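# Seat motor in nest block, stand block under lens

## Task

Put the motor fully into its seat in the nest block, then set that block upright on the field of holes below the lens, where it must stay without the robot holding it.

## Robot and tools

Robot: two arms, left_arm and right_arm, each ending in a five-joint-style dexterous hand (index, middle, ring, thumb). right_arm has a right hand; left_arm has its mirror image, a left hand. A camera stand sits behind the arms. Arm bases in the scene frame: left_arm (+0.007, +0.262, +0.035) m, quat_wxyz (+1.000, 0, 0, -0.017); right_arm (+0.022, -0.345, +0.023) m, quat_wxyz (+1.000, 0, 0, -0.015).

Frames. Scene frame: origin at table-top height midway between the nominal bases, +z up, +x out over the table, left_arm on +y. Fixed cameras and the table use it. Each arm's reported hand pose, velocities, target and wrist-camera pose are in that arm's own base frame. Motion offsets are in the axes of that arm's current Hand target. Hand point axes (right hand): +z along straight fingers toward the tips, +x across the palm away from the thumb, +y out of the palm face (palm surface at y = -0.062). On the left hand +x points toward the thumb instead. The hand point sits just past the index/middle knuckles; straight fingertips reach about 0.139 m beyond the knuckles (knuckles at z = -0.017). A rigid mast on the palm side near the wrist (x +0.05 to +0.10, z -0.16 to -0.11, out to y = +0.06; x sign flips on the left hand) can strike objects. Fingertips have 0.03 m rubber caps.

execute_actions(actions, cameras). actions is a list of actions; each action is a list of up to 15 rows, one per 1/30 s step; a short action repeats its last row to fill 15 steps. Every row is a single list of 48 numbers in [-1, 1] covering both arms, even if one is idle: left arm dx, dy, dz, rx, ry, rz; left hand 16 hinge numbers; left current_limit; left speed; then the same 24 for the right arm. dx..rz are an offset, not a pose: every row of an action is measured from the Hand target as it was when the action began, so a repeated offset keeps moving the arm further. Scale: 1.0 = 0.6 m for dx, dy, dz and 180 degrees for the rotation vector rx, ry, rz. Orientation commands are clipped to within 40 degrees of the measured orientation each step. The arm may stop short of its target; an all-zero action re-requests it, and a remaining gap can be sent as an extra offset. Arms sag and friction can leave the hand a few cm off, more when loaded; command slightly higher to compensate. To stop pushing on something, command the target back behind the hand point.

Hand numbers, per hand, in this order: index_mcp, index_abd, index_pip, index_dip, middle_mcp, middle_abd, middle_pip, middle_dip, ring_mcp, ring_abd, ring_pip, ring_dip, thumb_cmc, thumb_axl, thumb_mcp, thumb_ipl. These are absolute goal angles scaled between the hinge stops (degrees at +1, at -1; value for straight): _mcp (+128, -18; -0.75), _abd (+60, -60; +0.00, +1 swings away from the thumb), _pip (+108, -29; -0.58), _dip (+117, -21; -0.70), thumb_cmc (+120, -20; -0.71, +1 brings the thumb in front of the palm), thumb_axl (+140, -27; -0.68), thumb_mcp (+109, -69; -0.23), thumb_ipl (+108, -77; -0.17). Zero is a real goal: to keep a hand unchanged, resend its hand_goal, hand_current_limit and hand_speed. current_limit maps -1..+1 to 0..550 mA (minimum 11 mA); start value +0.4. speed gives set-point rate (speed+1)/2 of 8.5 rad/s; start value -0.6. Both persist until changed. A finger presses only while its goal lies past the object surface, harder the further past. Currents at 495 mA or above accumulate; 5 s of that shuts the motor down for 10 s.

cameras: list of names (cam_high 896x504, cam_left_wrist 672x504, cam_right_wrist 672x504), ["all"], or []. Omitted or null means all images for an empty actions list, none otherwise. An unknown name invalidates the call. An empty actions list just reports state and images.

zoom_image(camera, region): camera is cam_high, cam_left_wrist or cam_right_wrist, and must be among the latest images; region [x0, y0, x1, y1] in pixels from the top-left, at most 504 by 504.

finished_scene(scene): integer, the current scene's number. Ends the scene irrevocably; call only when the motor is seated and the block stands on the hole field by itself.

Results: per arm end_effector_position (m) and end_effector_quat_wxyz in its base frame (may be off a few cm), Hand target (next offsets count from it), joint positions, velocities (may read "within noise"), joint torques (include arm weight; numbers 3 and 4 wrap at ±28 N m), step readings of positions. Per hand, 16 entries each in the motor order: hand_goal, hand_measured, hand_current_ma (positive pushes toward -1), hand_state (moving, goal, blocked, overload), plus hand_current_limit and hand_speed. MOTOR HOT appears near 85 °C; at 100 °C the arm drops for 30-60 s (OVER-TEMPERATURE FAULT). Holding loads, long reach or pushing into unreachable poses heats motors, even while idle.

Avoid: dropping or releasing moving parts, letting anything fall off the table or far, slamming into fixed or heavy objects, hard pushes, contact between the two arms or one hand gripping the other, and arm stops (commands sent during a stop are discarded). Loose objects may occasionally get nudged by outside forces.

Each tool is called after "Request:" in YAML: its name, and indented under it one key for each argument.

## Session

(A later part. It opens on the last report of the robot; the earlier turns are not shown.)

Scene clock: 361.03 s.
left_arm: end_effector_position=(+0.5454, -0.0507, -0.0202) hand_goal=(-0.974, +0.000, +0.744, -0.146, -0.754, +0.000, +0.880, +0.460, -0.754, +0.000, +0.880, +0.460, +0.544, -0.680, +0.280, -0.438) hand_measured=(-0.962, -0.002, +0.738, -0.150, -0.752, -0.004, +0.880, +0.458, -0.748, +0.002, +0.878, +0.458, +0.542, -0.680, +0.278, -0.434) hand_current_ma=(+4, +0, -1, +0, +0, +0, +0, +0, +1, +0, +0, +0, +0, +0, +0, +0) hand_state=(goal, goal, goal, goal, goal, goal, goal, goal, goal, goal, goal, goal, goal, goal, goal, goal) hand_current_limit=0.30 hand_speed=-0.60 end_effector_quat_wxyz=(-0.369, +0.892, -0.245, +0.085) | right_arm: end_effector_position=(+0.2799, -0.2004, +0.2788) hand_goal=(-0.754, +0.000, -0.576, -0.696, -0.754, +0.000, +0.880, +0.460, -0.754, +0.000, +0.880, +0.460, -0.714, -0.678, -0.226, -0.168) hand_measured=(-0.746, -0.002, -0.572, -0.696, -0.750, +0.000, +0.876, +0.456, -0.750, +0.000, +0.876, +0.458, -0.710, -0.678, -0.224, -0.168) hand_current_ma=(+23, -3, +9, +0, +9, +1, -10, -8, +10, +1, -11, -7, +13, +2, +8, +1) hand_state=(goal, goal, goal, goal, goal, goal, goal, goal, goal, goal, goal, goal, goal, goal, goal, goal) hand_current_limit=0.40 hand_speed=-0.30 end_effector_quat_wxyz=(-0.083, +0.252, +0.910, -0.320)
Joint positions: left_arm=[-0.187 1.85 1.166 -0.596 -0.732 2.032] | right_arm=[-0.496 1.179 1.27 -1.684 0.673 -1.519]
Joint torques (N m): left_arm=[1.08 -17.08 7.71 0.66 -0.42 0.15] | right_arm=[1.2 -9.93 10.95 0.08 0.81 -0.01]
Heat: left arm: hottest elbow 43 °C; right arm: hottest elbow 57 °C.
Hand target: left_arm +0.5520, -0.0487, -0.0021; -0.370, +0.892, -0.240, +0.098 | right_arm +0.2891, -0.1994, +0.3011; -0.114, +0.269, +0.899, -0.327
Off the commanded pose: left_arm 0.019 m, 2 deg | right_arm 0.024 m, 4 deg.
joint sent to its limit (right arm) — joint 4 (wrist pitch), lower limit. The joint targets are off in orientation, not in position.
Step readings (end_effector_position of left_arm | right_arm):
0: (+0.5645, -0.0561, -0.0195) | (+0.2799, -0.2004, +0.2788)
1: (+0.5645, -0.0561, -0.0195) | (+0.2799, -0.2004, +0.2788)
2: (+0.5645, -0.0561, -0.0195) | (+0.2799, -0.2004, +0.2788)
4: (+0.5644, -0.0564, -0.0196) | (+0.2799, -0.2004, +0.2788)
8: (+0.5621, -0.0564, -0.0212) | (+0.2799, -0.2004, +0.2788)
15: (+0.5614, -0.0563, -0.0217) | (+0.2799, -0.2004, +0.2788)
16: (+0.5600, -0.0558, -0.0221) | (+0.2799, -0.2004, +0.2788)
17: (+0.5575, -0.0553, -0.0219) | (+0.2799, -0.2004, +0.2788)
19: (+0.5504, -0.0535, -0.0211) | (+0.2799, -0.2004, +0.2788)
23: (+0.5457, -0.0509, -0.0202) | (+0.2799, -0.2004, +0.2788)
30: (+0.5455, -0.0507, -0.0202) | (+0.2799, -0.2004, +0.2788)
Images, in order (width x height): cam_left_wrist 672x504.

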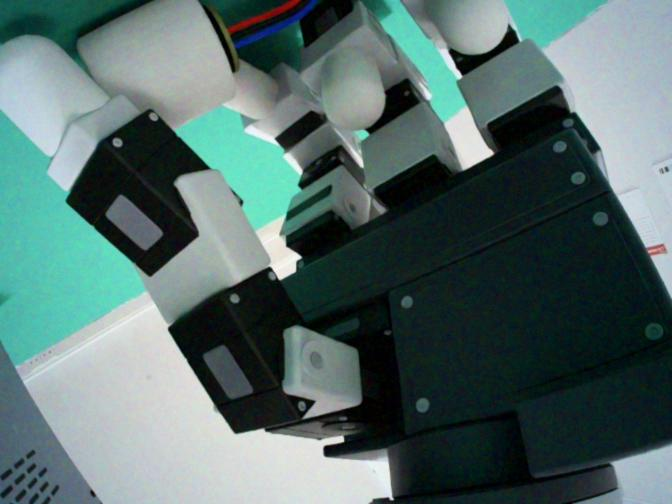

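Request:
execute_actions:
  actions:
    - [[0,0,0,0,0,0,-0.84,0,0.745,-0.145,-0.754,0,0.88,0.46,-0.754,0,0.88,0.46,0.545,-0.68,0.281,-0.2,0.3,-0.7,0,0,0,0,0,0,-0.754,0,-0.576,-0.696,-0.754,0,0.88,0.46,-0.754,0,0.88,0.46,-0.714,-0.678,-0.226,-0.168,0.4,-0.3]]
    - [[0,0,0,0,0,0,-0.72,0,0.745,-0.145,-0.754,0,0.88,0.46,-0.754,0,0.88,0.46,0.545,-0.68,0.3,-0.06,0.4,-0.85,0,0,0,0,0,0,-0.754,0,-0.576,-0.696,-0.754,0,0.88,0.46,-0.754,0,0.88,0.46,-0.714,-0.678,-0.226,-0.168,0.4,-0.3]]
  cameras: ["cam_left_wrist"]

Request:
zoom_image:
  camera: "cam_left_wrist"
  region: [0, 0, 300, 200]

Scene clock: 363.77 s.
left_arm: end_effector_position=(+0.5457, -0.0505, -0.0193) hand_goal=(-0.720, +0.000, +0.744, -0.146, -0.754, +0.000, +0.880, +0.460, -0.754, +0.000, +0.880, +0.460, +0.544, -0.680, +0.300, -0.060) hand_measured=(-0.856, -0.002, +0.704, -0.154, -0.752, -0.004, +0.880, +0.458, -0.748, +0.002, +0.878, +0.458, +0.542, -0.682, +0.218, -0.136) hand_current_ma=(-334, +0, -31, -1, +0, +0, +0, +0, +1, +0, +0, +0, +0, +0, -188, -176) hand_state=(blocked, goal, blocked, goal, goal, goal, goal, goal, goal, goal, goal, goal, goal, goal, blocked, blocked) hand_current_limit=0.40 hand_speed=-0.85 end_effector_quat_wxyz=(-0.369, +0.893, -0.245, +0.086) | right_arm: end_effector_position=(+0.2799, -0.2004, +0.2788) hand_goal=(-0.754, +0.000, -0.576, -0.696, -0.754, +0.000, +0.880, +0.460, -0.754, +0.000, +0.880, +0.460, -0.714, -0.678, -0.226, -0.168) hand_measured=(-0.746, -0.002, -0.572, -0.696, -0.750, +0.000, +0.876, +0.456, -0.750, +0.000, +0.876, +0.458, -0.710, -0.678, -0.224, -0.168) hand_current_ma=(+23, -3, +9, +0, +9, +1, -10, -8, +10, +1, -11, -7, +13, +2, +8, +1) hand_state=(goal, goal, goal, goal, goal, goal, goal, goal, goal, goal, goal, goal, goal, goal, goal, goal) hand_current_limit=0.40 hand_speed=-0.30 end_effector_quat_wxyz=(-0.083, +0.252, +0.910, -0.320)
Joint positions: left_arm=[-0.186 1.848 1.166 -0.596 -0.731 2.032] | right_arm=[-0.496 1.179 1.27 -1.684 0.673 -1.519]
Joint torques (N m): left_arm=[1.14 -16.79 7.76 0.68 -0.46 0.16] | right_arm=[1.2 -9.93 10.96 0.08 0.82 -0.01]
Heat: left arm: hottest elbow 43 °C; right arm: hottest elbow 57 °C.
Hand target: left_arm +0.5521, -0.0486, -0.0020; -0.370, +0.892, -0.240, +0.098 | right_arm +0.2891, -0.1994, +0.3011; -0.114, +0.269, +0.899, -0.327
Off the commanded pose: left_arm 0.018 m, 1 deg | right_arm 0.024 m, 4 deg.
joint sent to its limit (right arm) — joint 4 (wrist pitch), lower limit. The joint targets are off in orientation, not in position.
Step readings (end_effector_position of left_arm | right_arm):
0: (+0.5454, -0.0507, -0.0202) | (+0.2799, -0.2004, +0.2788)
1: (+0.5454, -0.0507, -0.0202) | (+0.2799, -0.2004, +0.2788)
2: (+0.5454, -0.0507, -0.0202) | (+0.2799, -0.2004, +0.2788)
4: (+0.5454, -0.0507, -0.0202) | (+0.2799, -0.2004, +0.2788)
8: (+0.5455, -0.0503, -0.0201) | (+0.2799, -0.2004, +0.2788)
15: (+0.5455, -0.0503, -0.0201) | (+0.2799, -0.2004, +0.2788)
16: (+0.5455, -0.0503, -0.0201) | (+0.2799, -0.2004, +0.2788)
17: (+0.5455, -0.0504, -0.0201) | (+0.2799, -0.2004, +0.2788)
19: (+0.5456, -0.0505, -0.0197) | (+0.2799, -0.2004, +0.2788)
23: (+0.5457, -0.0505, -0.0195) | (+0.2799, -0.2004, +0.2788)
30: (+0.5457, -0.0505, -0.0193) | (+0.2799, -0.2004, +0.2788)
Images, in order (width x height): cam_left_wrist 672x504.

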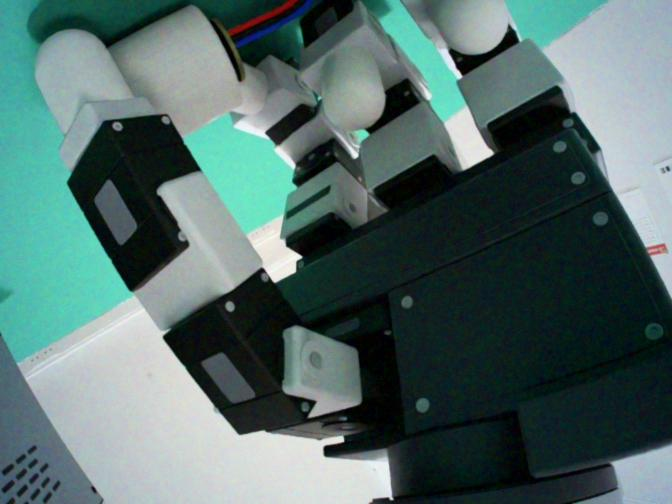

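Scaled by 1.680 from the camera's 672x504 image, which has a finer 960x720 frame.

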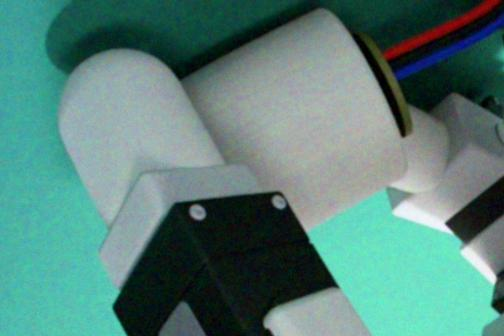

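Request:
execute_actions:
  actions:
    - [[-0.0005,0.004,-0.0134,0,-0.0688,-0.0688,-0.7,0,0.745,-0.145,-0.754,0,0.88,0.46,-0.754,0,0.88,0.46,0.545,-0.68,0.3,-0.05,0.4,-0.85,0,0,0,0,0,0,-0.754,0,-0.576,-0.696,-0.754,0,0.88,0.46,-0.754,0,0.88,0.46,-0.714,-0.678,-0.226,-0.168,0.4,-0.3]]
    - [[-0.0043,0.0035,-0.0129,0,-0.0688,-0.0688,-0.7,0,0.745,-0.145,-0.754,0,0.88,0.46,-0.754,0,0.88,0.46,0.545,-0.68,0.3,-0.05,0.4,-0.85,0,0,0,0,0,0,-0.754,0,-0.576,-0.696,-0.754,0,0.88,0.46,-0.754,0,0.88,0.46,-0.714,-0.678,-0.226,-0.168,0.4,-0.3]]
  cameras: ["cam_high","cam_left_wrist"]

Request:
zoom_image:
  camera: "cam_left_wrist"
  region: [0, 0, 300, 200]

Scene clock: 369.27 s.
left_arm: end_effector_position=(+0.5221, -0.0546, -0.0093) hand_goal=(-0.700, +0.000, +0.744, -0.146, -0.754, +0.000, +0.880, +0.460, -0.754, +0.000, +0.880, +0.460, +0.544, -0.680, +0.300, -0.050) hand_measured=(-0.806, -0.002, +0.698, -0.162, -0.750, -0.004, +0.880, +0.458, -0.750, +0.002, +0.878, +0.458, +0.548, -0.680, +0.216, -0.100) hand_current_ma=(-213, +0, -40, -6, +0, +0, +0, +0, +1, +0, +0, +0, +0, +0, -194, -79) hand_state=(blocked, goal, blocked, goal, goal, goal, goal, goal, goal, goal, goal, goal, goal, goal, blocked, blocked) hand_current_limit=0.40 hand_speed=-0.85 end_effector_quat_wxyz=(-0.386, +0.921, +0.028, -0.037) | right_arm: end_effector_position=(+0.2799, -0.2004, +0.2788) hand_goal=(-0.754, +0.000, -0.576, -0.696, -0.754, +0.000, +0.880, +0.460, -0.754, +0.000, +0.880, +0.460, -0.714, -0.678, -0.226, -0.168) hand_measured=(-0.746, -0.002, -0.572, -0.696, -0.750, +0.000, +0.876, +0.456, -0.750, +0.000, +0.876, +0.458, -0.710, -0.678, -0.224, -0.168) hand_current_ma=(+23, -3, +9, +0, +9, +1, -10, -8, +10, +1, -11, -7, +13, +2, +8, +1) hand_state=(goal, goal, goal, goal, goal, goal, goal, goal, goal, goal, goal, goal, goal, goal, goal, goal) hand_current_limit=0.40 hand_speed=-0.30 end_effector_quat_wxyz=(-0.083, +0.252, +0.910, -0.320)
Joint positions: left_arm=[-0.229 1.972 1.392 -1.333 -0.734 1.148] | right_arm=[-0.496 1.179 1.27 -1.684 0.673 -1.519]
Joint torques (N m): left_arm=[0.32 -15.79 10.59 -0.8 -0.53 -0.06] | right_arm=[1.26 -9.99 10.97 0.1 0.81 0]
Heat: left arm: hottest elbow 43 °C; right arm: hottest elbow 57 °C.
Hand target: left_arm +0.5441, -0.0612, +0.0059; -0.383, +0.923, +0.040, -0.017 | right_arm +0.2891, -0.1994, +0.3011; -0.114, +0.269, +0.899, -0.327
Off the commanded pose: left_arm 0.028 m, 3 deg | right_arm 0.024 m, 4 deg.
joint sent to its limit (right arm) — joint 4 (wrist pitch), lower limit. The joint targets are off in orientation, not in position.
Step readings (end_effector_position of left_arm | right_arm):
0: (+0.5457, -0.0505, -0.0193) | (+0.2799, -0.2004, +0.2788)
1: (+0.5443, -0.0488, -0.0183) | (+0.2799, -0.2004, +0.2788)
2: (+0.5386, -0.0457, -0.0159) | (+0.2799, -0.2004, +0.2788)
4: (+0.5250, -0.0437, -0.0139) | (+0.2799, -0.2004, +0.2788)
8: (+0.5168, -0.0445, -0.0125) | (+0.2799, -0.2004, +0.2788)
15: (+0.5216, -0.0464, -0.0142) | (+0.2799, -0.2004, +0.2788)
16: (+0.5200, -0.0473, -0.0137) | (+0.2799, -0.2004, +0.2788)
17: (+0.5168, -0.0485, -0.0116) | (+0.2799, -0.2004, +0.2788)
19: (+0.5129, -0.0504, -0.0080) | (+0.2799, -0.2004, +0.2788)
23: (+0.5170, -0.0545, -0.0069) | (+0.2799, -0.2004, +0.2788)
30: (+0.5206, -0.0554, -0.0102) | (+0.2799, -0.2004, +0.2788)
Images, in order (width x height): cam_high 896x504, cam_left_wrist 672x504.

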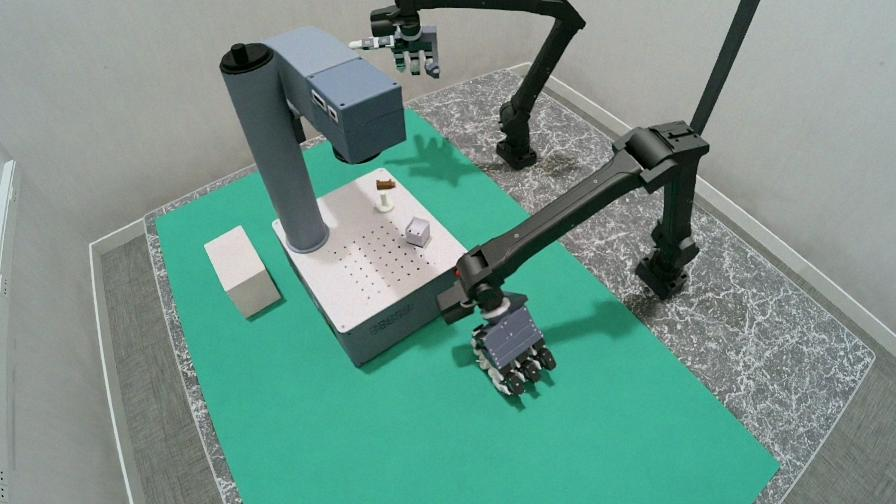

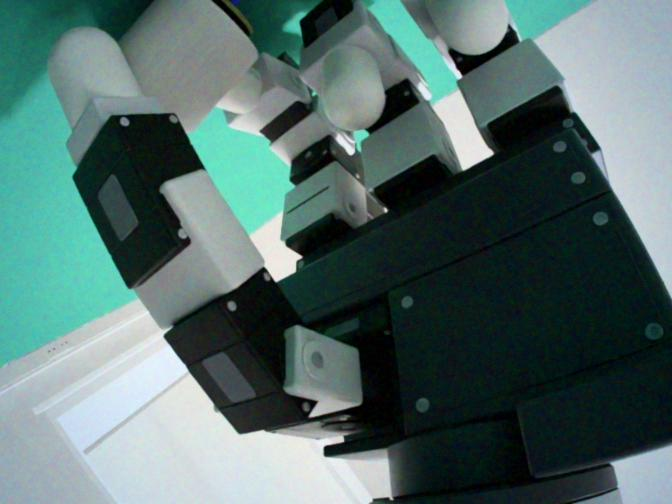

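Scaled by 1.680 from the camera's 672x504 image, which has a finer 960x720 frame.

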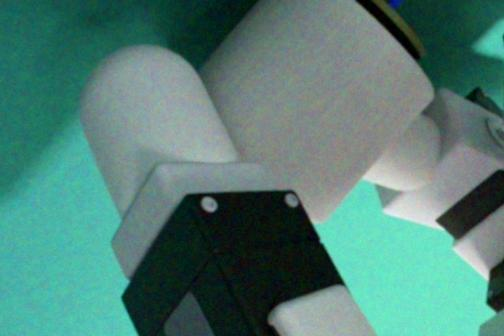

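Request:
execute_actions:
  actions:
    - [[0,0.012,0.012,0,0,0,-0.76,0,0.745,-0.145,-0.754,0,0.88,0.46,-0.754,0,0.88,0.46,0.545,-0.68,0.281,-0.1,0.4,-0.8,0,0,0,0,0,0,-0.754,0,-0.576,-0.696,-0.754,0,0.88,0.46,-0.754,0,0.88,0.46,-0.714,-0.678,-0.226,-0.168,0.4,-0.3]]
    - [[0,0,0,0,0,0,-0.973,0,0.745,-0.145,-0.754,0,0.88,0.46,-0.754,0,0.88,0.46,0.545,-0.68,0.281,-0.438,0.3,-0.6,0,0,0,0,0,0,-0.754,0,-0.576,-0.696,-0.754,0,0.88,0.46,-0.754,0,0.88,0.46,-0.714,-0.678,-0.226,-0.168,0.4,-0.3]]
  cameras: ["cam_high","cam_left_wrist"]

Request:
zoom_image:
  camera: "cam_left_wrist"
  region: [0, 0, 300, 200]

Scene clock: 372.73 s.
left_arm: end_effector_position=(+0.5230, -0.0545, -0.0131) hand_goal=(-0.974, +0.000, +0.744, -0.146, -0.754, +0.000, +0.880, +0.460, -0.754, +0.000, +0.880, +0.460, +0.544, -0.680, +0.280, -0.438) hand_measured=(-0.960, -0.002, +0.738, -0.150, -0.750, -0.004, +0.880, +0.458, -0.750, +0.002, +0.878, +0.458, +0.546, -0.680, +0.278, -0.436) hand_current_ma=(+5, +0, -1, +0, +0, +0, +0, +0, +1, +0, +0, +0, +0, +0, +0, +0) hand_state=(goal, goal, goal, goal, goal, goal, goal, goal, goal, goal, goal, goal, goal, goal, goal, goal) hand_current_limit=0.30 hand_speed=-0.60 end_effector_quat_wxyz=(-0.387, +0.921, +0.031, -0.038) | right_arm: end_effector_position=(+0.2799, -0.2004, +0.2788) hand_goal=(-0.754, +0.000, -0.576, -0.696, -0.754, +0.000, +0.880, +0.460, -0.754, +0.000, +0.880, +0.460, -0.714, -0.678, -0.226, -0.168) hand_measured=(-0.746, -0.002, -0.572, -0.696, -0.750, +0.000, +0.876, +0.456, -0.750, +0.000, +0.876, +0.458, -0.710, -0.678, -0.224, -0.168) hand_current_ma=(+23, -3, +9, +0, +9, +1, -10, -8, +10, +1, -11, -7, +13, +2, +8, +1) hand_state=(goal, goal, goal, goal, goal, goal, goal, goal, goal, goal, goal, goal, goal, goal, goal, goal) hand_current_limit=0.40 hand_speed=-0.30 end_effector_quat_wxyz=(-0.083, +0.252, +0.910, -0.320)
Joint positions: left_arm=[-0.229 1.982 1.396 -1.333 -0.734 1.139] | right_arm=[-0.496 1.179 1.27 -1.684 0.673 -1.519]
Joint torques (N m): left_arm=[0.32 -15.44 9.91 -0.12 -0.55 0] | right_arm=[1.32 -9.93 10.93 0.08 0.81 0]
Heat: left arm: hottest elbow 43 °C; right arm: hottest elbow 57 °C.
Hand target: left_arm +0.5441, -0.0612, -0.0043; -0.383, +0.923, +0.040, -0.017 | right_arm +0.2891, -0.1994, +0.3011; -0.114, +0.269, +0.899, -0.327
Off the commanded pose: left_arm 0.024 m, 3 deg | right_arm 0.024 m, 4 deg.
joint sent to its limit (right arm) — joint 4 (wrist pitch), lower limit. The joint targets are off in orientation, not in position.
Step readings (end_effector_position of left_arm | right_arm):
0: (+0.5222, -0.0546, -0.0093) | (+0.2799, -0.2004, +0.2788)
1: (+0.5221, -0.0546, -0.0097) | (+0.2799, -0.2004, +0.2788)
2: (+0.5221, -0.0546, -0.0100) | (+0.2799, -0.2004, +0.2788)
4: (+0.5217, -0.0544, -0.0119) | (+0.2799, -0.2004, +0.2788)
8: (+0.5222, -0.0543, -0.0135) | (+0.2799, -0.2004, +0.2788)
15: (+0.5223, -0.0543, -0.0135) | (+0.2799, -0.2004, +0.2788)
16: (+0.5223, -0.0543, -0.0135) | (+0.2799, -0.2004, +0.2788)
17: (+0.5223, -0.0543, -0.0135) | (+0.2799, -0.2004, +0.2788)
19: (+0.5223, -0.0543, -0.0135) | (+0.2799, -0.2004, +0.2788)
23: (+0.5230, -0.0545, -0.0131) | (+0.2799, -0.2004, +0.2788)
30: (+0.5230, -0.0545, -0.0131) | (+0.2799, -0.2004, +0.2788)
Images, in order (width x height): cam_high 896x504, cam_left_wrist 672x504.

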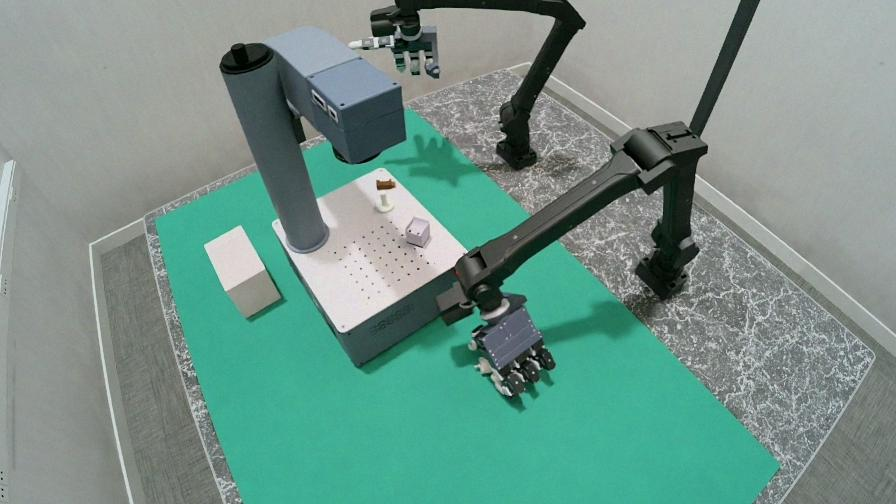

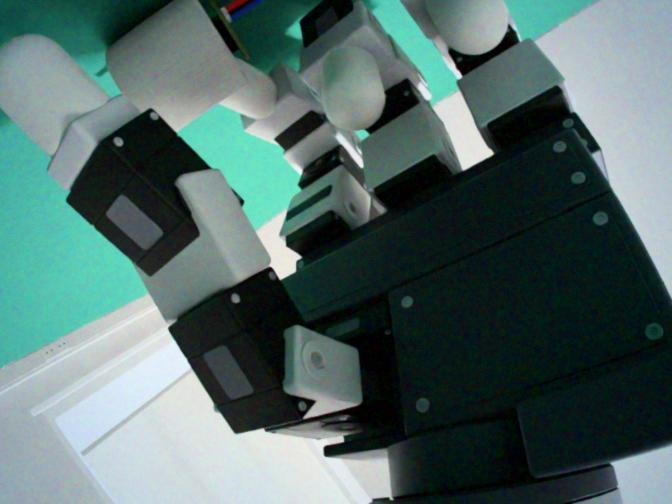

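Scaled by 1.680 from the camera's 672x504 image, which has a finer 960x720 frame.

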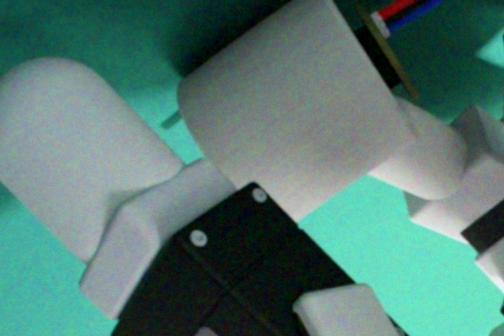

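Request:
execute_actions:
  actions:
    - [[0,-0.1,-0.1,0,0,0,-0.973,0,0.745,-0.145,-0.754,0,0.88,0.46,-0.754,0,0.88,0.46,0.545,-0.68,0.281,-0.438,0.3,-0.6,0,0,0,0,0,0,-0.754,0,-0.576,-0.696,-0.754,0,0.88,0.46,-0.754,0,0.88,0.46,-0.714,-0.678,-0.226,-0.168,0.4,-0.3]]
    - [[0,-0.03,-0.03,0,0.1375,0.1375,-0.973,0,0.745,-0.145,-0.754,0,0.88,0.46,-0.754,0,0.88,0.46,0.545,-0.68,0.281,-0.438,0.3,-0.6,0,0,0,0,0,0,-0.754,0,-0.576,-0.696,-0.754,0,0.88,0.46,-0.754,0,0.88,0.46,-0.714,-0.678,-0.226,-0.168,0.4,-0.3]]
  cameras: ["cam_high"]

Request:
zoom_image:
  camera: "cam_high"
  region: [455, 320, 555, 410]

Scene clock: 376.37 s.
left_arm: end_effector_position=(+0.5365, -0.0603, +0.0942) hand_goal=(-0.974, +0.000, +0.744, -0.146, -0.754, +0.000, +0.880, +0.460, -0.754, +0.000, +0.880, +0.460, +0.544, -0.680, +0.280, -0.438) hand_measured=(-0.968, -0.002, +0.740, -0.150, -0.750, -0.002, +0.880, +0.458, -0.750, +0.002, +0.878, +0.458, +0.544, -0.680, +0.280, -0.436) hand_current_ma=(+1, +0, +0, +0, +0, +0, +0, +0, +1, +0, +0, +0, +0, +0, +0, +0) hand_state=(goal, goal, goal, goal, goal, goal, goal, goal, goal, goal, goal, goal, goal, goal, goal, goal) hand_current_limit=0.30 hand_speed=-0.60 end_effector_quat_wxyz=(-0.371, +0.893, -0.242, +0.080) | right_arm: end_effector_position=(+0.2799, -0.2004, +0.2788) hand_goal=(-0.754, +0.000, -0.576, -0.696, -0.754, +0.000, +0.880, +0.460, -0.754, +0.000, +0.880, +0.460, -0.714, -0.678, -0.226, -0.168) hand_measured=(-0.746, -0.002, -0.572, -0.696, -0.750, +0.000, +0.876, +0.456, -0.750, +0.000, +0.876, +0.458, -0.710, -0.678, -0.224, -0.168) hand_current_ma=(+23, -3, +9, +0, +9, +1, -10, -8, +10, +1, -11, -7, +13, +2, +8, +1) hand_state=(goal, goal, goal, goal, goal, goal, goal, goal, goal, goal, goal, goal, goal, goal, goal, goal) hand_current_limit=0.40 hand_speed=-0.30 end_effector_quat_wxyz=(-0.083, +0.252, +0.910, -0.320)
Joint positions: left_arm=[-0.211 1.688 1.288 -0.918 -0.744 1.988] | right_arm=[-0.496 1.179 1.27 -1.684 0.673 -1.519]
Joint torques (N m): left_arm=[0.79 -15.15 8.9 1.43 -0.45 0.18] | right_arm=[1.26 -10.05 10.95 0.1 0.81 0]
Heat: left arm: hottest elbow 43 °C; right arm: hottest elbow 57 °C.
Hand target: left_arm +0.5442, -0.0612, +0.1060; -0.370, +0.892, -0.239, +0.098 | right_arm +0.2891, -0.1994, +0.3011; -0.114, +0.269, +0.899, -0.327
Off the commanded pose: left_arm 0.014 m, 2 deg | right_arm 0.024 m, 4 deg.
joint sent to its limit (right arm) — joint 4 (wrist pitch), lower limit. The joint targets are off in orientation, not in position.
Step readings (end_effector_position of left_arm | right_arm):
0: (+0.5230, -0.0545, -0.0131) | (+0.2799, -0.2004, +0.2788)
1: (+0.5216, -0.0543, -0.0094) | (+0.2799, -0.2004, +0.2788)
2: (+0.5163, -0.0532, -0.0048) | (+0.2799, -0.2004, +0.2788)
4: (+0.5128, -0.0524, +0.0132) | (+0.2799, -0.2004, +0.2788)
8: (+0.5254, -0.0551, +0.0504) | (+0.2799, -0.2004, +0.2788)
15: (+0.5358, -0.0572, +0.0692) | (+0.2799, -0.2004, +0.2788)
16: (+0.5381, -0.0510, +0.0708) | (+0.2799, -0.2004, +0.2788)
17: (+0.5428, -0.0441, +0.0729) | (+0.2799, -0.2004, +0.2788)
19: (+0.5481, -0.0474, +0.0747) | (+0.2799, -0.2004, +0.2788)
23: (+0.5460, -0.0652, +0.0837) | (+0.2799, -0.2004, +0.2788)
30: (+0.5445, -0.0660, +0.1002) | (+0.2799, -0.2004, +0.2788)
Images, in order (width x height): cam_high 896x504.

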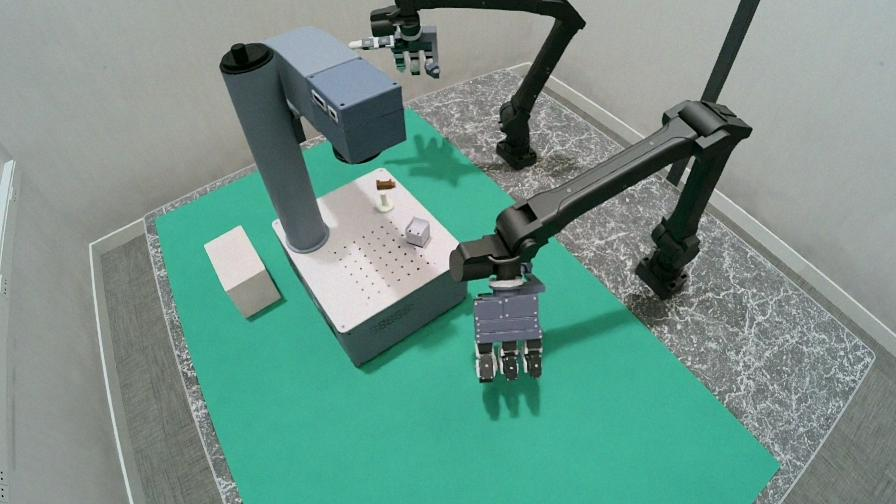

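Scaled by 5.040 from the camera's 896x504 image, which has a finer 1280x720 frame.

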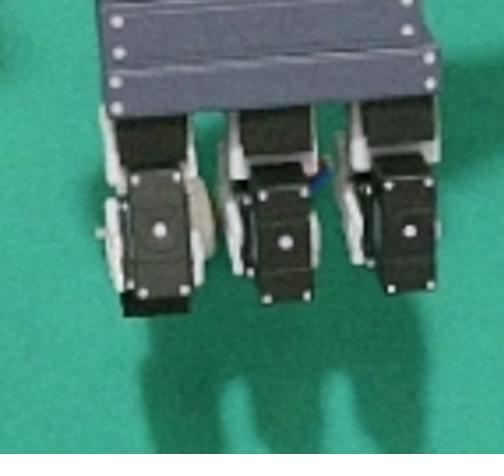

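Request:
execute_actions:
  actions:
    - [[0,0.0236,-0.0943,0,0,0,-0.973,0,0.745,-0.145,-0.754,0,0.88,0.46,-0.754,0,0.88,0.46,0.545,-0.68,0.281,-0.438,0.3,-0.6,0,0,0,0,0,0,-0.754,0,-0.576,-0.696,-0.754,0,0.88,0.46,-0.754,0,0.88,0.46,-0.714,-0.678,-0.226,-0.168,0.4,-0.3]]
  cameras: ["cam_high"]

Request:
zoom_image:
  camera: "cam_high"
  region: [455, 330, 525, 390]

Scene clock: 378.47 s.
left_arm: end_effector_position=(+0.5069, -0.1035, +0.1117) hand_goal=(-0.974, +0.000, +0.744, -0.146, -0.754, +0.000, +0.880, +0.460, -0.754, +0.000, +0.880, +0.460, +0.544, -0.680, +0.280, -0.438) hand_measured=(-0.968, -0.002, +0.740, -0.150, -0.750, -0.002, +0.880, +0.458, -0.750, +0.002, +0.878, +0.458, +0.544, -0.680, +0.280, -0.436) hand_current_ma=(+1, +0, +0, +0, +0, +0, +0, +0, +0, +0, +0, +0, +0, +0, +0, +0) hand_state=(goal, goal, goal, goal, goal, goal, goal, goal, goal, goal, goal, goal, goal, goal, goal, goal) hand_current_limit=0.30 hand_speed=-0.60 end_effector_quat_wxyz=(-0.370, +0.890, -0.254, +0.077) | right_arm: end_effector_position=(+0.2799, -0.2004, +0.2788) hand_goal=(-0.754, +0.000, -0.576, -0.696, -0.754, +0.000, +0.880, +0.460, -0.754, +0.000, +0.880, +0.460, -0.714, -0.678, -0.226, -0.168) hand_measured=(-0.746, -0.002, -0.572, -0.696, -0.750, +0.000, +0.876, +0.456, -0.750, +0.000, +0.876, +0.458, -0.710, -0.678, -0.224, -0.168) hand_current_ma=(+23, -3, +9, +0, +9, +1, -10, -8, +10, +1, -11, -7, +13, +2, +8, +1) hand_state=(goal, goal, goal, goal, goal, goal, goal, goal, goal, goal, goal, goal, goal, goal, goal, goal) hand_current_limit=0.40 hand_speed=-0.30 end_effector_quat_wxyz=(-0.083, +0.252, +0.910, -0.320)
Joint positions: left_arm=[-0.309 1.645 1.287 -1.045 -0.76 1.885] | right_arm=[-0.496 1.179 1.27 -1.684 0.673 -1.519]
Joint torques (N m): left_arm=[0.85 -15.03 10.89 0.23 -0.64 -0.02] | right_arm=[1.2 -9.93 10.96 0.09 0.82 -0.01]
Heat: left arm: hottest elbow 43 °C; right arm: hottest elbow 57 °C.
Hand target: left_arm +0.5192, -0.1048, +0.1359; -0.370, +0.892, -0.240, +0.098 | right_arm +0.2891, -0.1994, +0.3011; -0.114, +0.269, +0.899, -0.327
Off the commanded pose: left_arm 0.027 m, 3 deg | right_arm 0.024 m, 4 deg.
joint sent to its limit (right arm) — joint 4 (wrist pitch), lower limit. The joint targets are off in orientation, not in position.
Step readings (end_effector_position of left_arm | right_arm):
0: (+0.5365, -0.0603, +0.0942) | (+0.2799, -0.2004, +0.2788)
1: (+0.5336, -0.0620, +0.0946) | (+0.2799, -0.2004, +0.2788)
2: (+0.5284, -0.0635, +0.0956) | (+0.2799, -0.2004, +0.2788)
4: (+0.5157, -0.0777, +0.0993) | (+0.2799, -0.2004, +0.2788)
8: (+0.5064, -0.1056, +0.1089) | (+0.2799, -0.2004, +0.2788)
15: (+0.5061, -0.1058, +0.1116) | (+0.2799, -0.2004, +0.2788)
Images, in order (width x height): cam_high 896x504.

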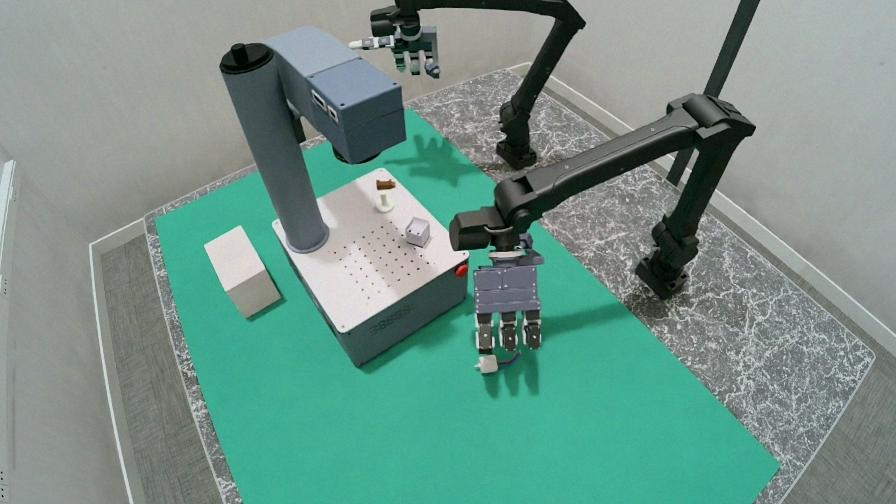

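Scaled by 7.200 from the camera's 896x504 image, which has a finer 1280x720 frame.

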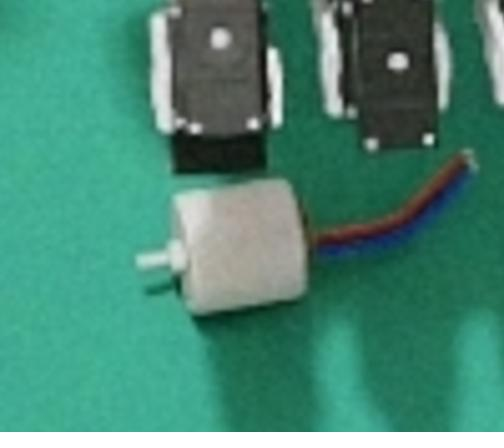

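Request:
execute_actions:
  actions:
    - [[-0.0372,0.0138,0.1652,0,-0.0511,-0.0511,-0.973,0,0.745,-0.145,-0.754,0,0.88,0.46,-0.754,0,0.88,0.46,0.545,-0.68,0.281,-0.438,0.3,-0.6,0,0,0,0,0,0,-0.754,0,-0.576,-0.696,-0.754,0,0.88,0.46,-0.754,0,0.88,0.46,-0.714,-0.678,-0.226,-0.168,0.4,-0.3]]
  cameras: ["cam_left_wrist"]

Scene clock: 384.60 s.
left_arm: end_effector_position=(+0.5187, -0.0355, +0.0472) hand_goal=(-0.974, +0.000, +0.744, -0.146, -0.754, +0.000, +0.880, +0.460, -0.754, +0.000, +0.880, +0.460, +0.544, -0.680, +0.280, -0.438) hand_measured=(-0.966, -0.002, +0.740, -0.150, -0.750, -0.002, +0.880, +0.458, -0.750, +0.002, +0.878, +0.458, +0.544, -0.680, +0.280, -0.436) hand_current_ma=(+1, +0, +0, +0, +0, +0, +0, +0, +1, +0, +0, +0, +0, +0, +0, +0) hand_state=(goal, goal, goal, goal, goal, goal, goal, goal, goal, goal, goal, goal, goal, goal, goal, goal) hand_current_limit=0.30 hand_speed=-0.60 end_effector_quat_wxyz=(-0.379, +0.913, -0.149, +0.034) | right_arm: end_effector_position=(+0.2799, -0.2004, +0.2788) hand_goal=(-0.754, +0.000, -0.576, -0.696, -0.754, +0.000, +0.880, +0.460, -0.754, +0.000, +0.880, +0.460, -0.714, -0.678, -0.226, -0.168) hand_measured=(-0.746, -0.002, -0.572, -0.696, -0.750, +0.000, +0.876, +0.456, -0.750, +0.000, +0.876, +0.458, -0.710, -0.678, -0.224, -0.168) hand_current_ma=(+23, -3, +9, +0, +9, +1, -10, -8, +10, +1, -11, -7, +13, +2, +8, +1) hand_state=(goal, goal, goal, goal, goal, goal, goal, goal, goal, goal, goal, goal, goal, goal, goal, goal) hand_current_limit=0.40 hand_speed=-0.30 end_effector_quat_wxyz=(-0.083, +0.252, +0.910, -0.320)
Joint positions: left_arm=[-0.182 1.752 1.245 -0.995 -0.779 1.741] | right_arm=[-0.496 1.179 1.27 -1.684 0.673 -1.519]
Joint torques (N m): left_arm=[0.56 -14.97 8.87 0.96 -0.56 -0.01] | right_arm=[1.26 -9.99 10.96 0.06 0.81 -0.01]
Heat: left arm: hottest elbow 43 °C; right arm: hottest elbow 57 °C.
Hand target: left_arm +0.5320, -0.0379, +0.0601; -0.379, +0.914, -0.137, +0.056 | right_arm +0.2891, -0.1994, +0.3011; -0.114, +0.269, +0.899, -0.327
Off the commanded pose: left_arm 0.019 m, 3 deg | right_arm 0.024 m, 4 deg.
joint sent to its limit (right arm) — joint 4 (wrist pitch), lower limit. The joint targets are off in orientation, not in position.
Step readings (end_effector_position of left_arm | right_arm):
0: (+0.5070, -0.1035, +0.1117) | (+0.2799, -0.2004, +0.2788)
1: (+0.5091, -0.0980, +0.1091) | (+0.2799, -0.2004, +0.2788)
2: (+0.5132, -0.0942, +0.1066) | (+0.2799, -0.2004, +0.2788)
4: (+0.5177, -0.0699, +0.0923) | (+0.2799, -0.2004, +0.2788)
8: (+0.5191, -0.0278, +0.0604) | (+0.2799, -0.2004, +0.2788)
15: (+0.5186, -0.0298, +0.0472) | (+0.2799, -0.2004, +0.2788)
Images, in order (width x height): cam_left_wrist 672x504.

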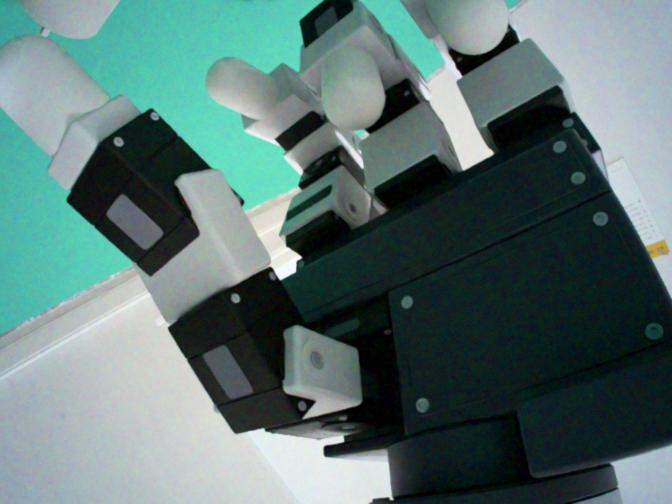

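Request:
execute_actions:
  actions:
    - [[0.0105,0.0475,0.0468,0,0,0,-0.973,0,0.745,-0.145,-0.754,0,0.88,0.46,-0.754,0,0.88,0.46,0.545,-0.68,0.281,-0.438,0.3,-0.6,0,0,0,0,0,0,-0.754,0,-0.576,-0.696,-0.754,0,0.88,0.46,-0.754,0,0.88,0.46,-0.714,-0.678,-0.226,-0.168,0.4,-0.3]]
  cameras: ["cam_left_wrist"]

Request:
zoom_image:
  camera: "cam_left_wrist"
  region: [0, 0, 300, 200]

Scene clock: 387.10 s.
left_arm: end_effector_position=(+0.5286, -0.0372, +0.0170) hand_goal=(-0.974, +0.000, +0.744, -0.146, -0.754, +0.000, +0.880, +0.460, -0.754, +0.000, +0.880, +0.460, +0.544, -0.680, +0.280, -0.438) hand_measured=(-0.966, -0.002, +0.740, -0.150, -0.750, -0.002, +0.880, +0.458, -0.750, +0.002, +0.878, +0.458, +0.544, -0.680, +0.280, -0.436) hand_current_ma=(+1, +0, +0, +0, +0, +0, +0, +0, +1, +0, +0, +0, +0, +0, +0, +0) hand_state=(goal, goal, goal, goal, goal, goal, goal, goal, goal, goal, goal, goal, goal, goal, goal, goal) hand_current_limit=0.30 hand_speed=-0.60 end_effector_quat_wxyz=(-0.379, +0.913, -0.144, +0.044) | right_arm: end_effector_position=(+0.2799, -0.2004, +0.2788) hand_goal=(-0.754, +0.000, -0.576, -0.696, -0.754, +0.000, +0.880, +0.460, -0.754, +0.000, +0.880, +0.460, -0.714, -0.678, -0.226, -0.168) hand_measured=(-0.746, -0.002, -0.572, -0.696, -0.750, +0.000, +0.876, +0.456, -0.750, +0.000, +0.876, +0.458, -0.710, -0.678, -0.224, -0.168) hand_current_ma=(+23, -3, +9, +0, +9, +1, -10, -8, +10, +1, -11, -7, +13, +2, +8, +1) hand_state=(goal, goal, goal, goal, goal, goal, goal, goal, goal, goal, goal, goal, goal, goal, goal, goal) hand_current_limit=0.40 hand_speed=-0.30 end_effector_quat_wxyz=(-0.083, +0.252, +0.910, -0.320)
Joint positions: left_arm=[-0.182 1.805 1.227 -0.905 -0.78 1.736] | right_arm=[-0.496 1.179 1.27 -1.684 0.673 -1.519]
Joint torques (N m): left_arm=[0.62 -14.56 8.14 1.01 -0.55 0] | right_arm=[1.26 -9.93 10.96 0.06 0.82 0]
Heat: left arm: hottest elbow 43 °C; right arm: hottest elbow 58 °C.
Hand target: left_arm +0.5377, -0.0400, +0.0200; -0.379, +0.913, -0.137, +0.056 | right_arm +0.2891, -0.1994, +0.3011; -0.114, +0.269, +0.899, -0.327
Off the commanded pose: left_arm 0.010 m, 2 deg | right_arm 0.024 m, 4 deg.
joint sent to its limit (right arm) — joint 4 (wrist pitch), lower limit. The joint targets are off in orientation, not in position.
Step readings (end_effector_position of left_arm | right_arm):
0: (+0.5188, -0.0355, +0.0472) | (+0.2799, -0.2004, +0.2788)
1: (+0.5200, -0.0357, +0.0458) | (+0.2799, -0.2004, +0.2788)
2: (+0.5253, -0.0366, +0.0441) | (+0.2799, -0.2004, +0.2788)
4: (+0.5317, -0.0377, +0.0379) | (+0.2799, -0.2004, +0.2788)
8: (+0.5317, -0.0377, +0.0225) | (+0.2799, -0.2004, +0.2788)
15: (+0.5286, -0.0372, +0.0170) | (+0.2799, -0.2004, +0.2788)
Images, in order (width x height): cam_left_wrist 672x504.

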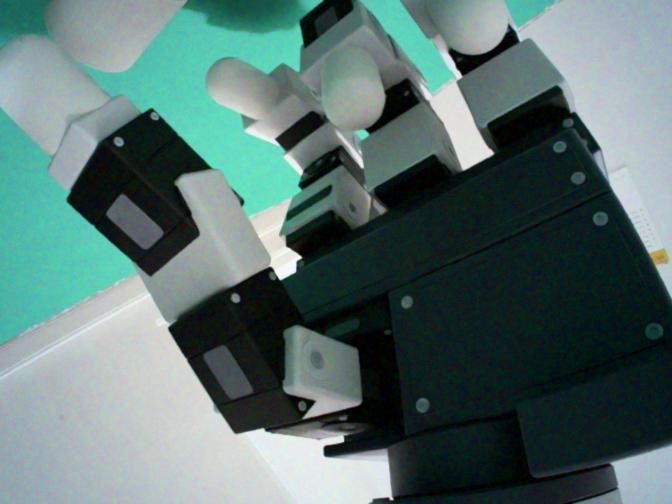

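Scaled by 1.680 from the camera's 672x504 image, which has a finer 960x720 frame.

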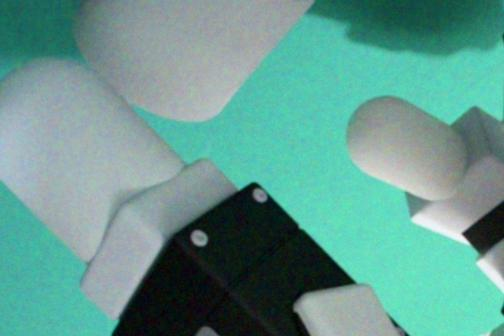

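Request:
execute_actions:
  actions:
    - [[-0.0032,0.0407,0.0394,0,0,0,-0.973,0,0.745,-0.145,-0.754,0,0.88,0.46,-0.754,0,0.88,0.46,0.545,-0.68,0.281,-0.438,0.3,-0.6,0,0,0,0,0,0,-0.754,0,-0.576,-0.696,-0.754,0,0.88,0.46,-0.754,0,0.88,0.46,-0.714,-0.678,-0.226,-0.168,0.4,-0.3]]
  cameras: ["cam_left_wrist","cam_high"]

Request:
zoom_image:
  camera: "cam_left_wrist"
  region: [0, 0, 300, 200]

Request:
zoom_image:
  camera: "cam_high"
  region: [455, 320, 555, 410]

Scene clock: 388.87 s.
left_arm: end_effector_position=(+0.5262, -0.0366, -0.0173) hand_goal=(-0.974, +0.000, +0.744, -0.146, -0.754, +0.000, +0.880, +0.460, -0.754, +0.000, +0.880, +0.460, +0.544, -0.680, +0.280, -0.438) hand_measured=(-0.966, -0.002, +0.740, -0.150, -0.750, -0.002, +0.880, +0.458, -0.750, +0.002, +0.878, +0.458, +0.546, -0.680, +0.280, -0.436) hand_current_ma=(+1, +0, +0, +0, +0, +0, +0, +0, +1, +0, +0, +0, +0, +0, +0, +0) hand_state=(goal, goal, goal, goal, goal, goal, goal, goal, goal, goal, goal, goal, goal, goal, goal, goal) hand_current_limit=0.30 hand_speed=-0.60 end_effector_quat_wxyz=(-0.380, +0.913, -0.143, +0.043) | right_arm: end_effector_position=(+0.2799, -0.2004, +0.2788) hand_goal=(-0.754, +0.000, -0.576, -0.696, -0.754, +0.000, +0.880, +0.460, -0.754, +0.000, +0.880, +0.460, -0.714, -0.678, -0.226, -0.168) hand_measured=(-0.746, -0.002, -0.572, -0.696, -0.750, +0.000, +0.876, +0.456, -0.750, +0.000, +0.876, +0.458, -0.710, -0.678, -0.224, -0.168) hand_current_ma=(+23, -3, +9, +0, +9, +1, -10, -8, +10, +1, -11, -7, +13, +2, +8, +1) hand_state=(goal, goal, goal, goal, goal, goal, goal, goal, goal, goal, goal, goal, goal, goal, goal, goal) hand_current_limit=0.40 hand_speed=-0.30 end_effector_quat_wxyz=(-0.083, +0.252, +0.910, -0.320)
Joint positions: left_arm=[-0.182 1.853 1.19 -0.822 -0.781 1.734] | right_arm=[-0.496 1.179 1.27 -1.684 0.673 -1.519]
Joint torques (N m): left_arm=[0.5 -14.68 7.76 1.01 -0.53 0.01] | right_arm=[1.26 -9.99 10.95 0.06 0.81 -0.01]
Heat: left arm: hottest elbow 43 °C; right arm: hottest elbow 58 °C.
Hand target: left_arm +0.5358, -0.0399, -0.0138; -0.379, +0.913, -0.137, +0.056 | right_arm +0.2891, -0.1994, +0.3011; -0.114, +0.269, +0.899, -0.327
Off the commanded pose: left_arm 0.011 m, 2 deg | right_arm 0.024 m, 4 deg.
joint sent to its limit (right arm) — joint 4 (wrist pitch), lower limit. The joint targets are off in orientation, not in position.
Step readings (end_effector_position of left_arm | right_arm):
0: (+0.5286, -0.0372, +0.0170) | (+0.2799, -0.2004, +0.2788)
1: (+0.5295, -0.0372, +0.0153) | (+0.2799, -0.2004, +0.2788)
2: (+0.5326, -0.0378, +0.0135) | (+0.2799, -0.2004, +0.2788)
4: (+0.5342, -0.0380, +0.0052) | (+0.2799, -0.2004, +0.2788)
8: (+0.5287, -0.0370, -0.0116) | (+0.2799, -0.2004, +0.2788)
15: (+0.5262, -0.0366, -0.0173) | (+0.2799, -0.2004, +0.2788)
Images, in order (width x height): cam_high 896x504, cam_left_wrist 672x504.

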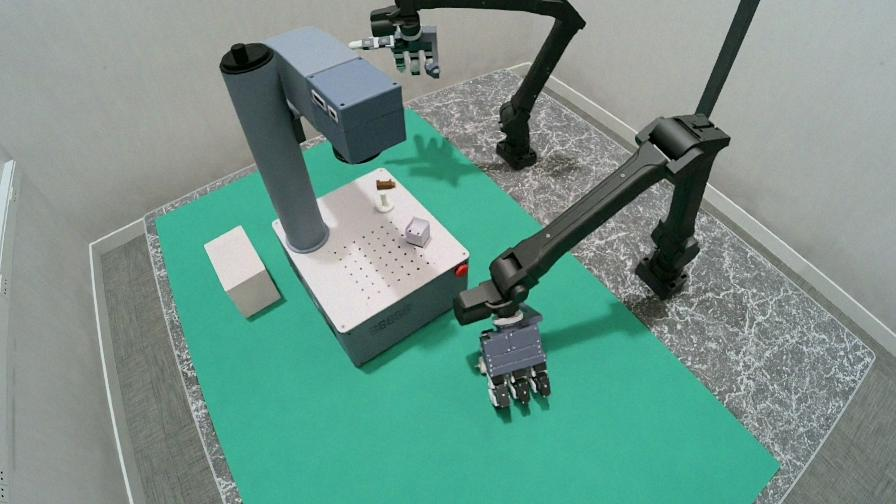

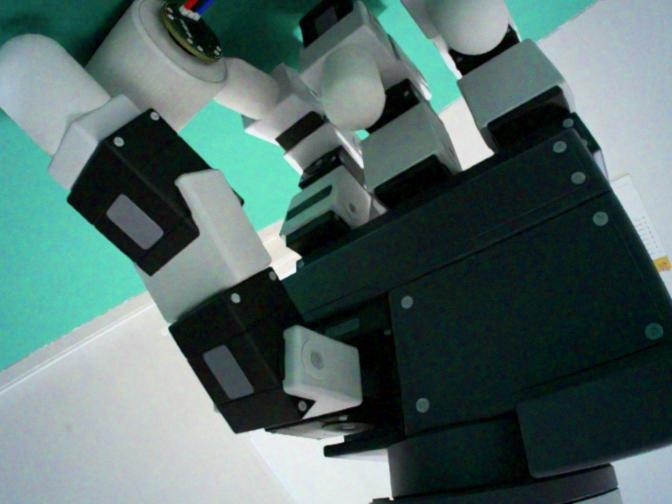

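Scaled by 1.680 from the camera's 672x504 image, which has a finer 960x720 frame.

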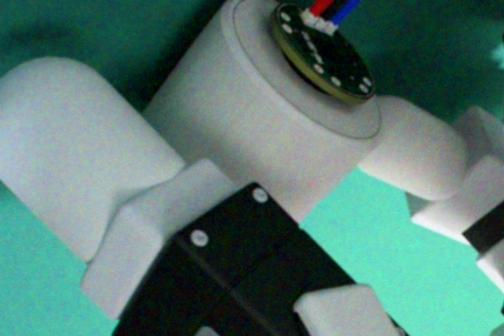

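Scaled by 5.040 from the camera's 896x504 image, which has a finer 1280x720 frame.

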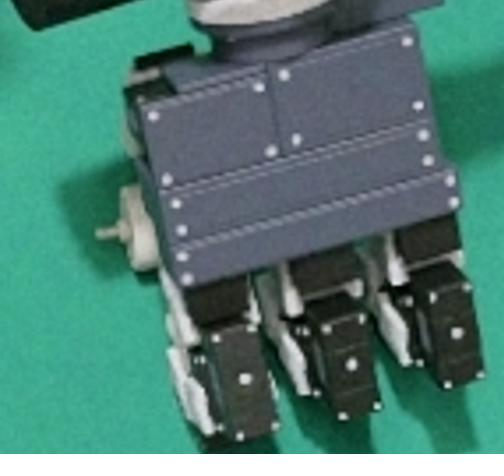

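Request:
execute_actions:
  actions:
    - [[0,0,0,0,0,0,-0.84,0,0.745,-0.145,-0.754,0,0.88,0.46,-0.754,0,0.88,0.46,0.545,-0.68,0.281,-0.2,0.3,-0.7,0,0,0,0,0,0,-0.754,0,-0.576,-0.696,-0.754,0,0.88,0.46,-0.754,0,0.88,0.46,-0.714,-0.678,-0.226,-0.168,0.4,-0.3]]
    - [[0,0,0,0,0,0,-0.74,0,0.745,-0.145,-0.754,0,0.88,0.46,-0.754,0,0.88,0.46,0.545,-0.68,0.3,-0.08,0.4,-0.85,0,0,0,0,0,0,-0.754,0,-0.576,-0.696,-0.754,0,0.88,0.46,-0.754,0,0.88,0.46,-0.714,-0.678,-0.226,-0.168,0.4,-0.3]]
  cameras: ["cam_left_wrist"]

Request:
zoom_image:
  camera: "cam_left_wrist"
  region: [0, 0, 300, 200]

Scene clock: 392.57 s.
left_arm: end_effector_position=(+0.5262, -0.0369, -0.0173) hand_goal=(-0.740, +0.000, +0.744, -0.146, -0.754, +0.000, +0.880, +0.460, -0.754, +0.000, +0.880, +0.460, +0.544, -0.680, +0.300, -0.080) hand_measured=(-0.812, -0.002, +0.722, -0.150, -0.750, -0.002, +0.880, +0.458, -0.750, +0.002, +0.878, +0.458, +0.546, -0.680, +0.246, -0.132) hand_current_ma=(-102, +0, -9, +0, +0, +0, +0, +0, +1, +0, +0, +0, +0, +0, -84, -89) hand_state=(blocked, goal, blocked, goal, goal, goal, goal, goal, goal, goal, goal, goal, goal, goal, blocked, blocked) hand_current_limit=0.40 hand_speed=-0.85 end_effector_quat_wxyz=(-0.379, +0.913, -0.143, +0.043) | right_arm: end_effector_position=(+0.2799, -0.2004, +0.2788) hand_goal=(-0.754, +0.000, -0.576, -0.696, -0.754, +0.000, +0.880, +0.460, -0.754, +0.000, +0.880, +0.460, -0.714, -0.678, -0.226, -0.168) hand_measured=(-0.746, -0.002, -0.572, -0.696, -0.750, +0.000, +0.876, +0.456, -0.750, +0.000, +0.876, +0.458, -0.710, -0.678, -0.224, -0.168) hand_current_ma=(+23, -3, +9, +0, +9, +1, -10, -8, +10, +1, -11, -7, +13, +2, +8, +1) hand_state=(goal, goal, goal, goal, goal, goal, goal, goal, goal, goal, goal, goal, goal, goal, goal, goal) hand_current_limit=0.40 hand_speed=-0.30 end_effector_quat_wxyz=(-0.083, +0.252, +0.910, -0.320)
Joint positions: left_arm=[-0.183 1.853 1.19 -0.822 -0.78 1.734] | right_arm=[-0.496 1.179 1.27 -1.684 0.673 -1.519]
Joint torques (N m): left_arm=[0.5 -14.68 7.76 1.03 -0.55 0.02] | right_arm=[1.2 -9.93 10.93 0.08 0.82 -0.01]
Heat: left arm: hottest elbow 43 °C; right arm: hottest elbow 58 °C.
Hand target: left_arm +0.5358, -0.0398, -0.0138; -0.379, +0.914, -0.137, +0.056 | right_arm +0.2891, -0.1994, +0.3011; -0.114, +0.269, +0.899, -0.327
Off the commanded pose: left_arm 0.011 m, 2 deg | right_arm 0.024 m, 4 deg.
joint sent to its limit (right arm) — joint 4 (wrist pitch), lower limit. The joint targets are off in orientation, not in position.
Step readings (end_effector_position of left_arm | right_arm):
0: (+0.5262, -0.0366, -0.0173) | (+0.2799, -0.2004, +0.2788)
1: (+0.5262, -0.0366, -0.0173) | (+0.2799, -0.2004, +0.2788)
2: (+0.5262, -0.0366, -0.0173) | (+0.2799, -0.2004, +0.2788)
4: (+0.5262, -0.0366, -0.0173) | (+0.2799, -0.2004, +0.2788)
8: (+0.5262, -0.0366, -0.0173) | (+0.2799, -0.2004, +0.2788)
15: (+0.5261, -0.0369, -0.0173) | (+0.2799, -0.2004, +0.2788)
16: (+0.5261, -0.0369, -0.0173) | (+0.2799, -0.2004, +0.2788)
17: (+0.5261, -0.0369, -0.0173) | (+0.2799, -0.2004, +0.2788)
19: (+0.5261, -0.0369, -0.0173) | (+0.2799, -0.2004, +0.2788)
23: (+0.5261, -0.0369, -0.0173) | (+0.2799, -0.2004, +0.2788)
30: (+0.5262, -0.0369, -0.0173) | (+0.2799, -0.2004, +0.2788)
Images, in order (width x height): cam_left_wrist 672x504.

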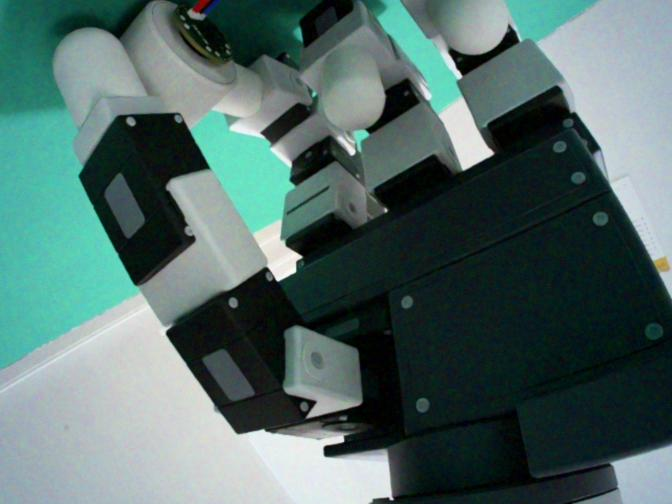

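Scaled by 1.680 from the camera's 672x504 image, which has a finer 960x720 frame.

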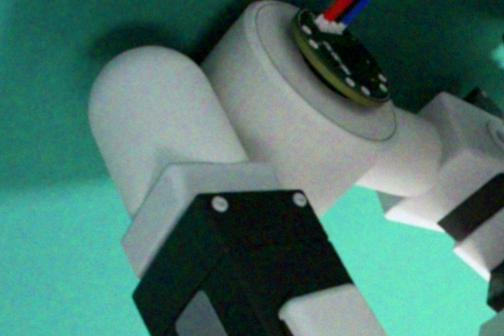

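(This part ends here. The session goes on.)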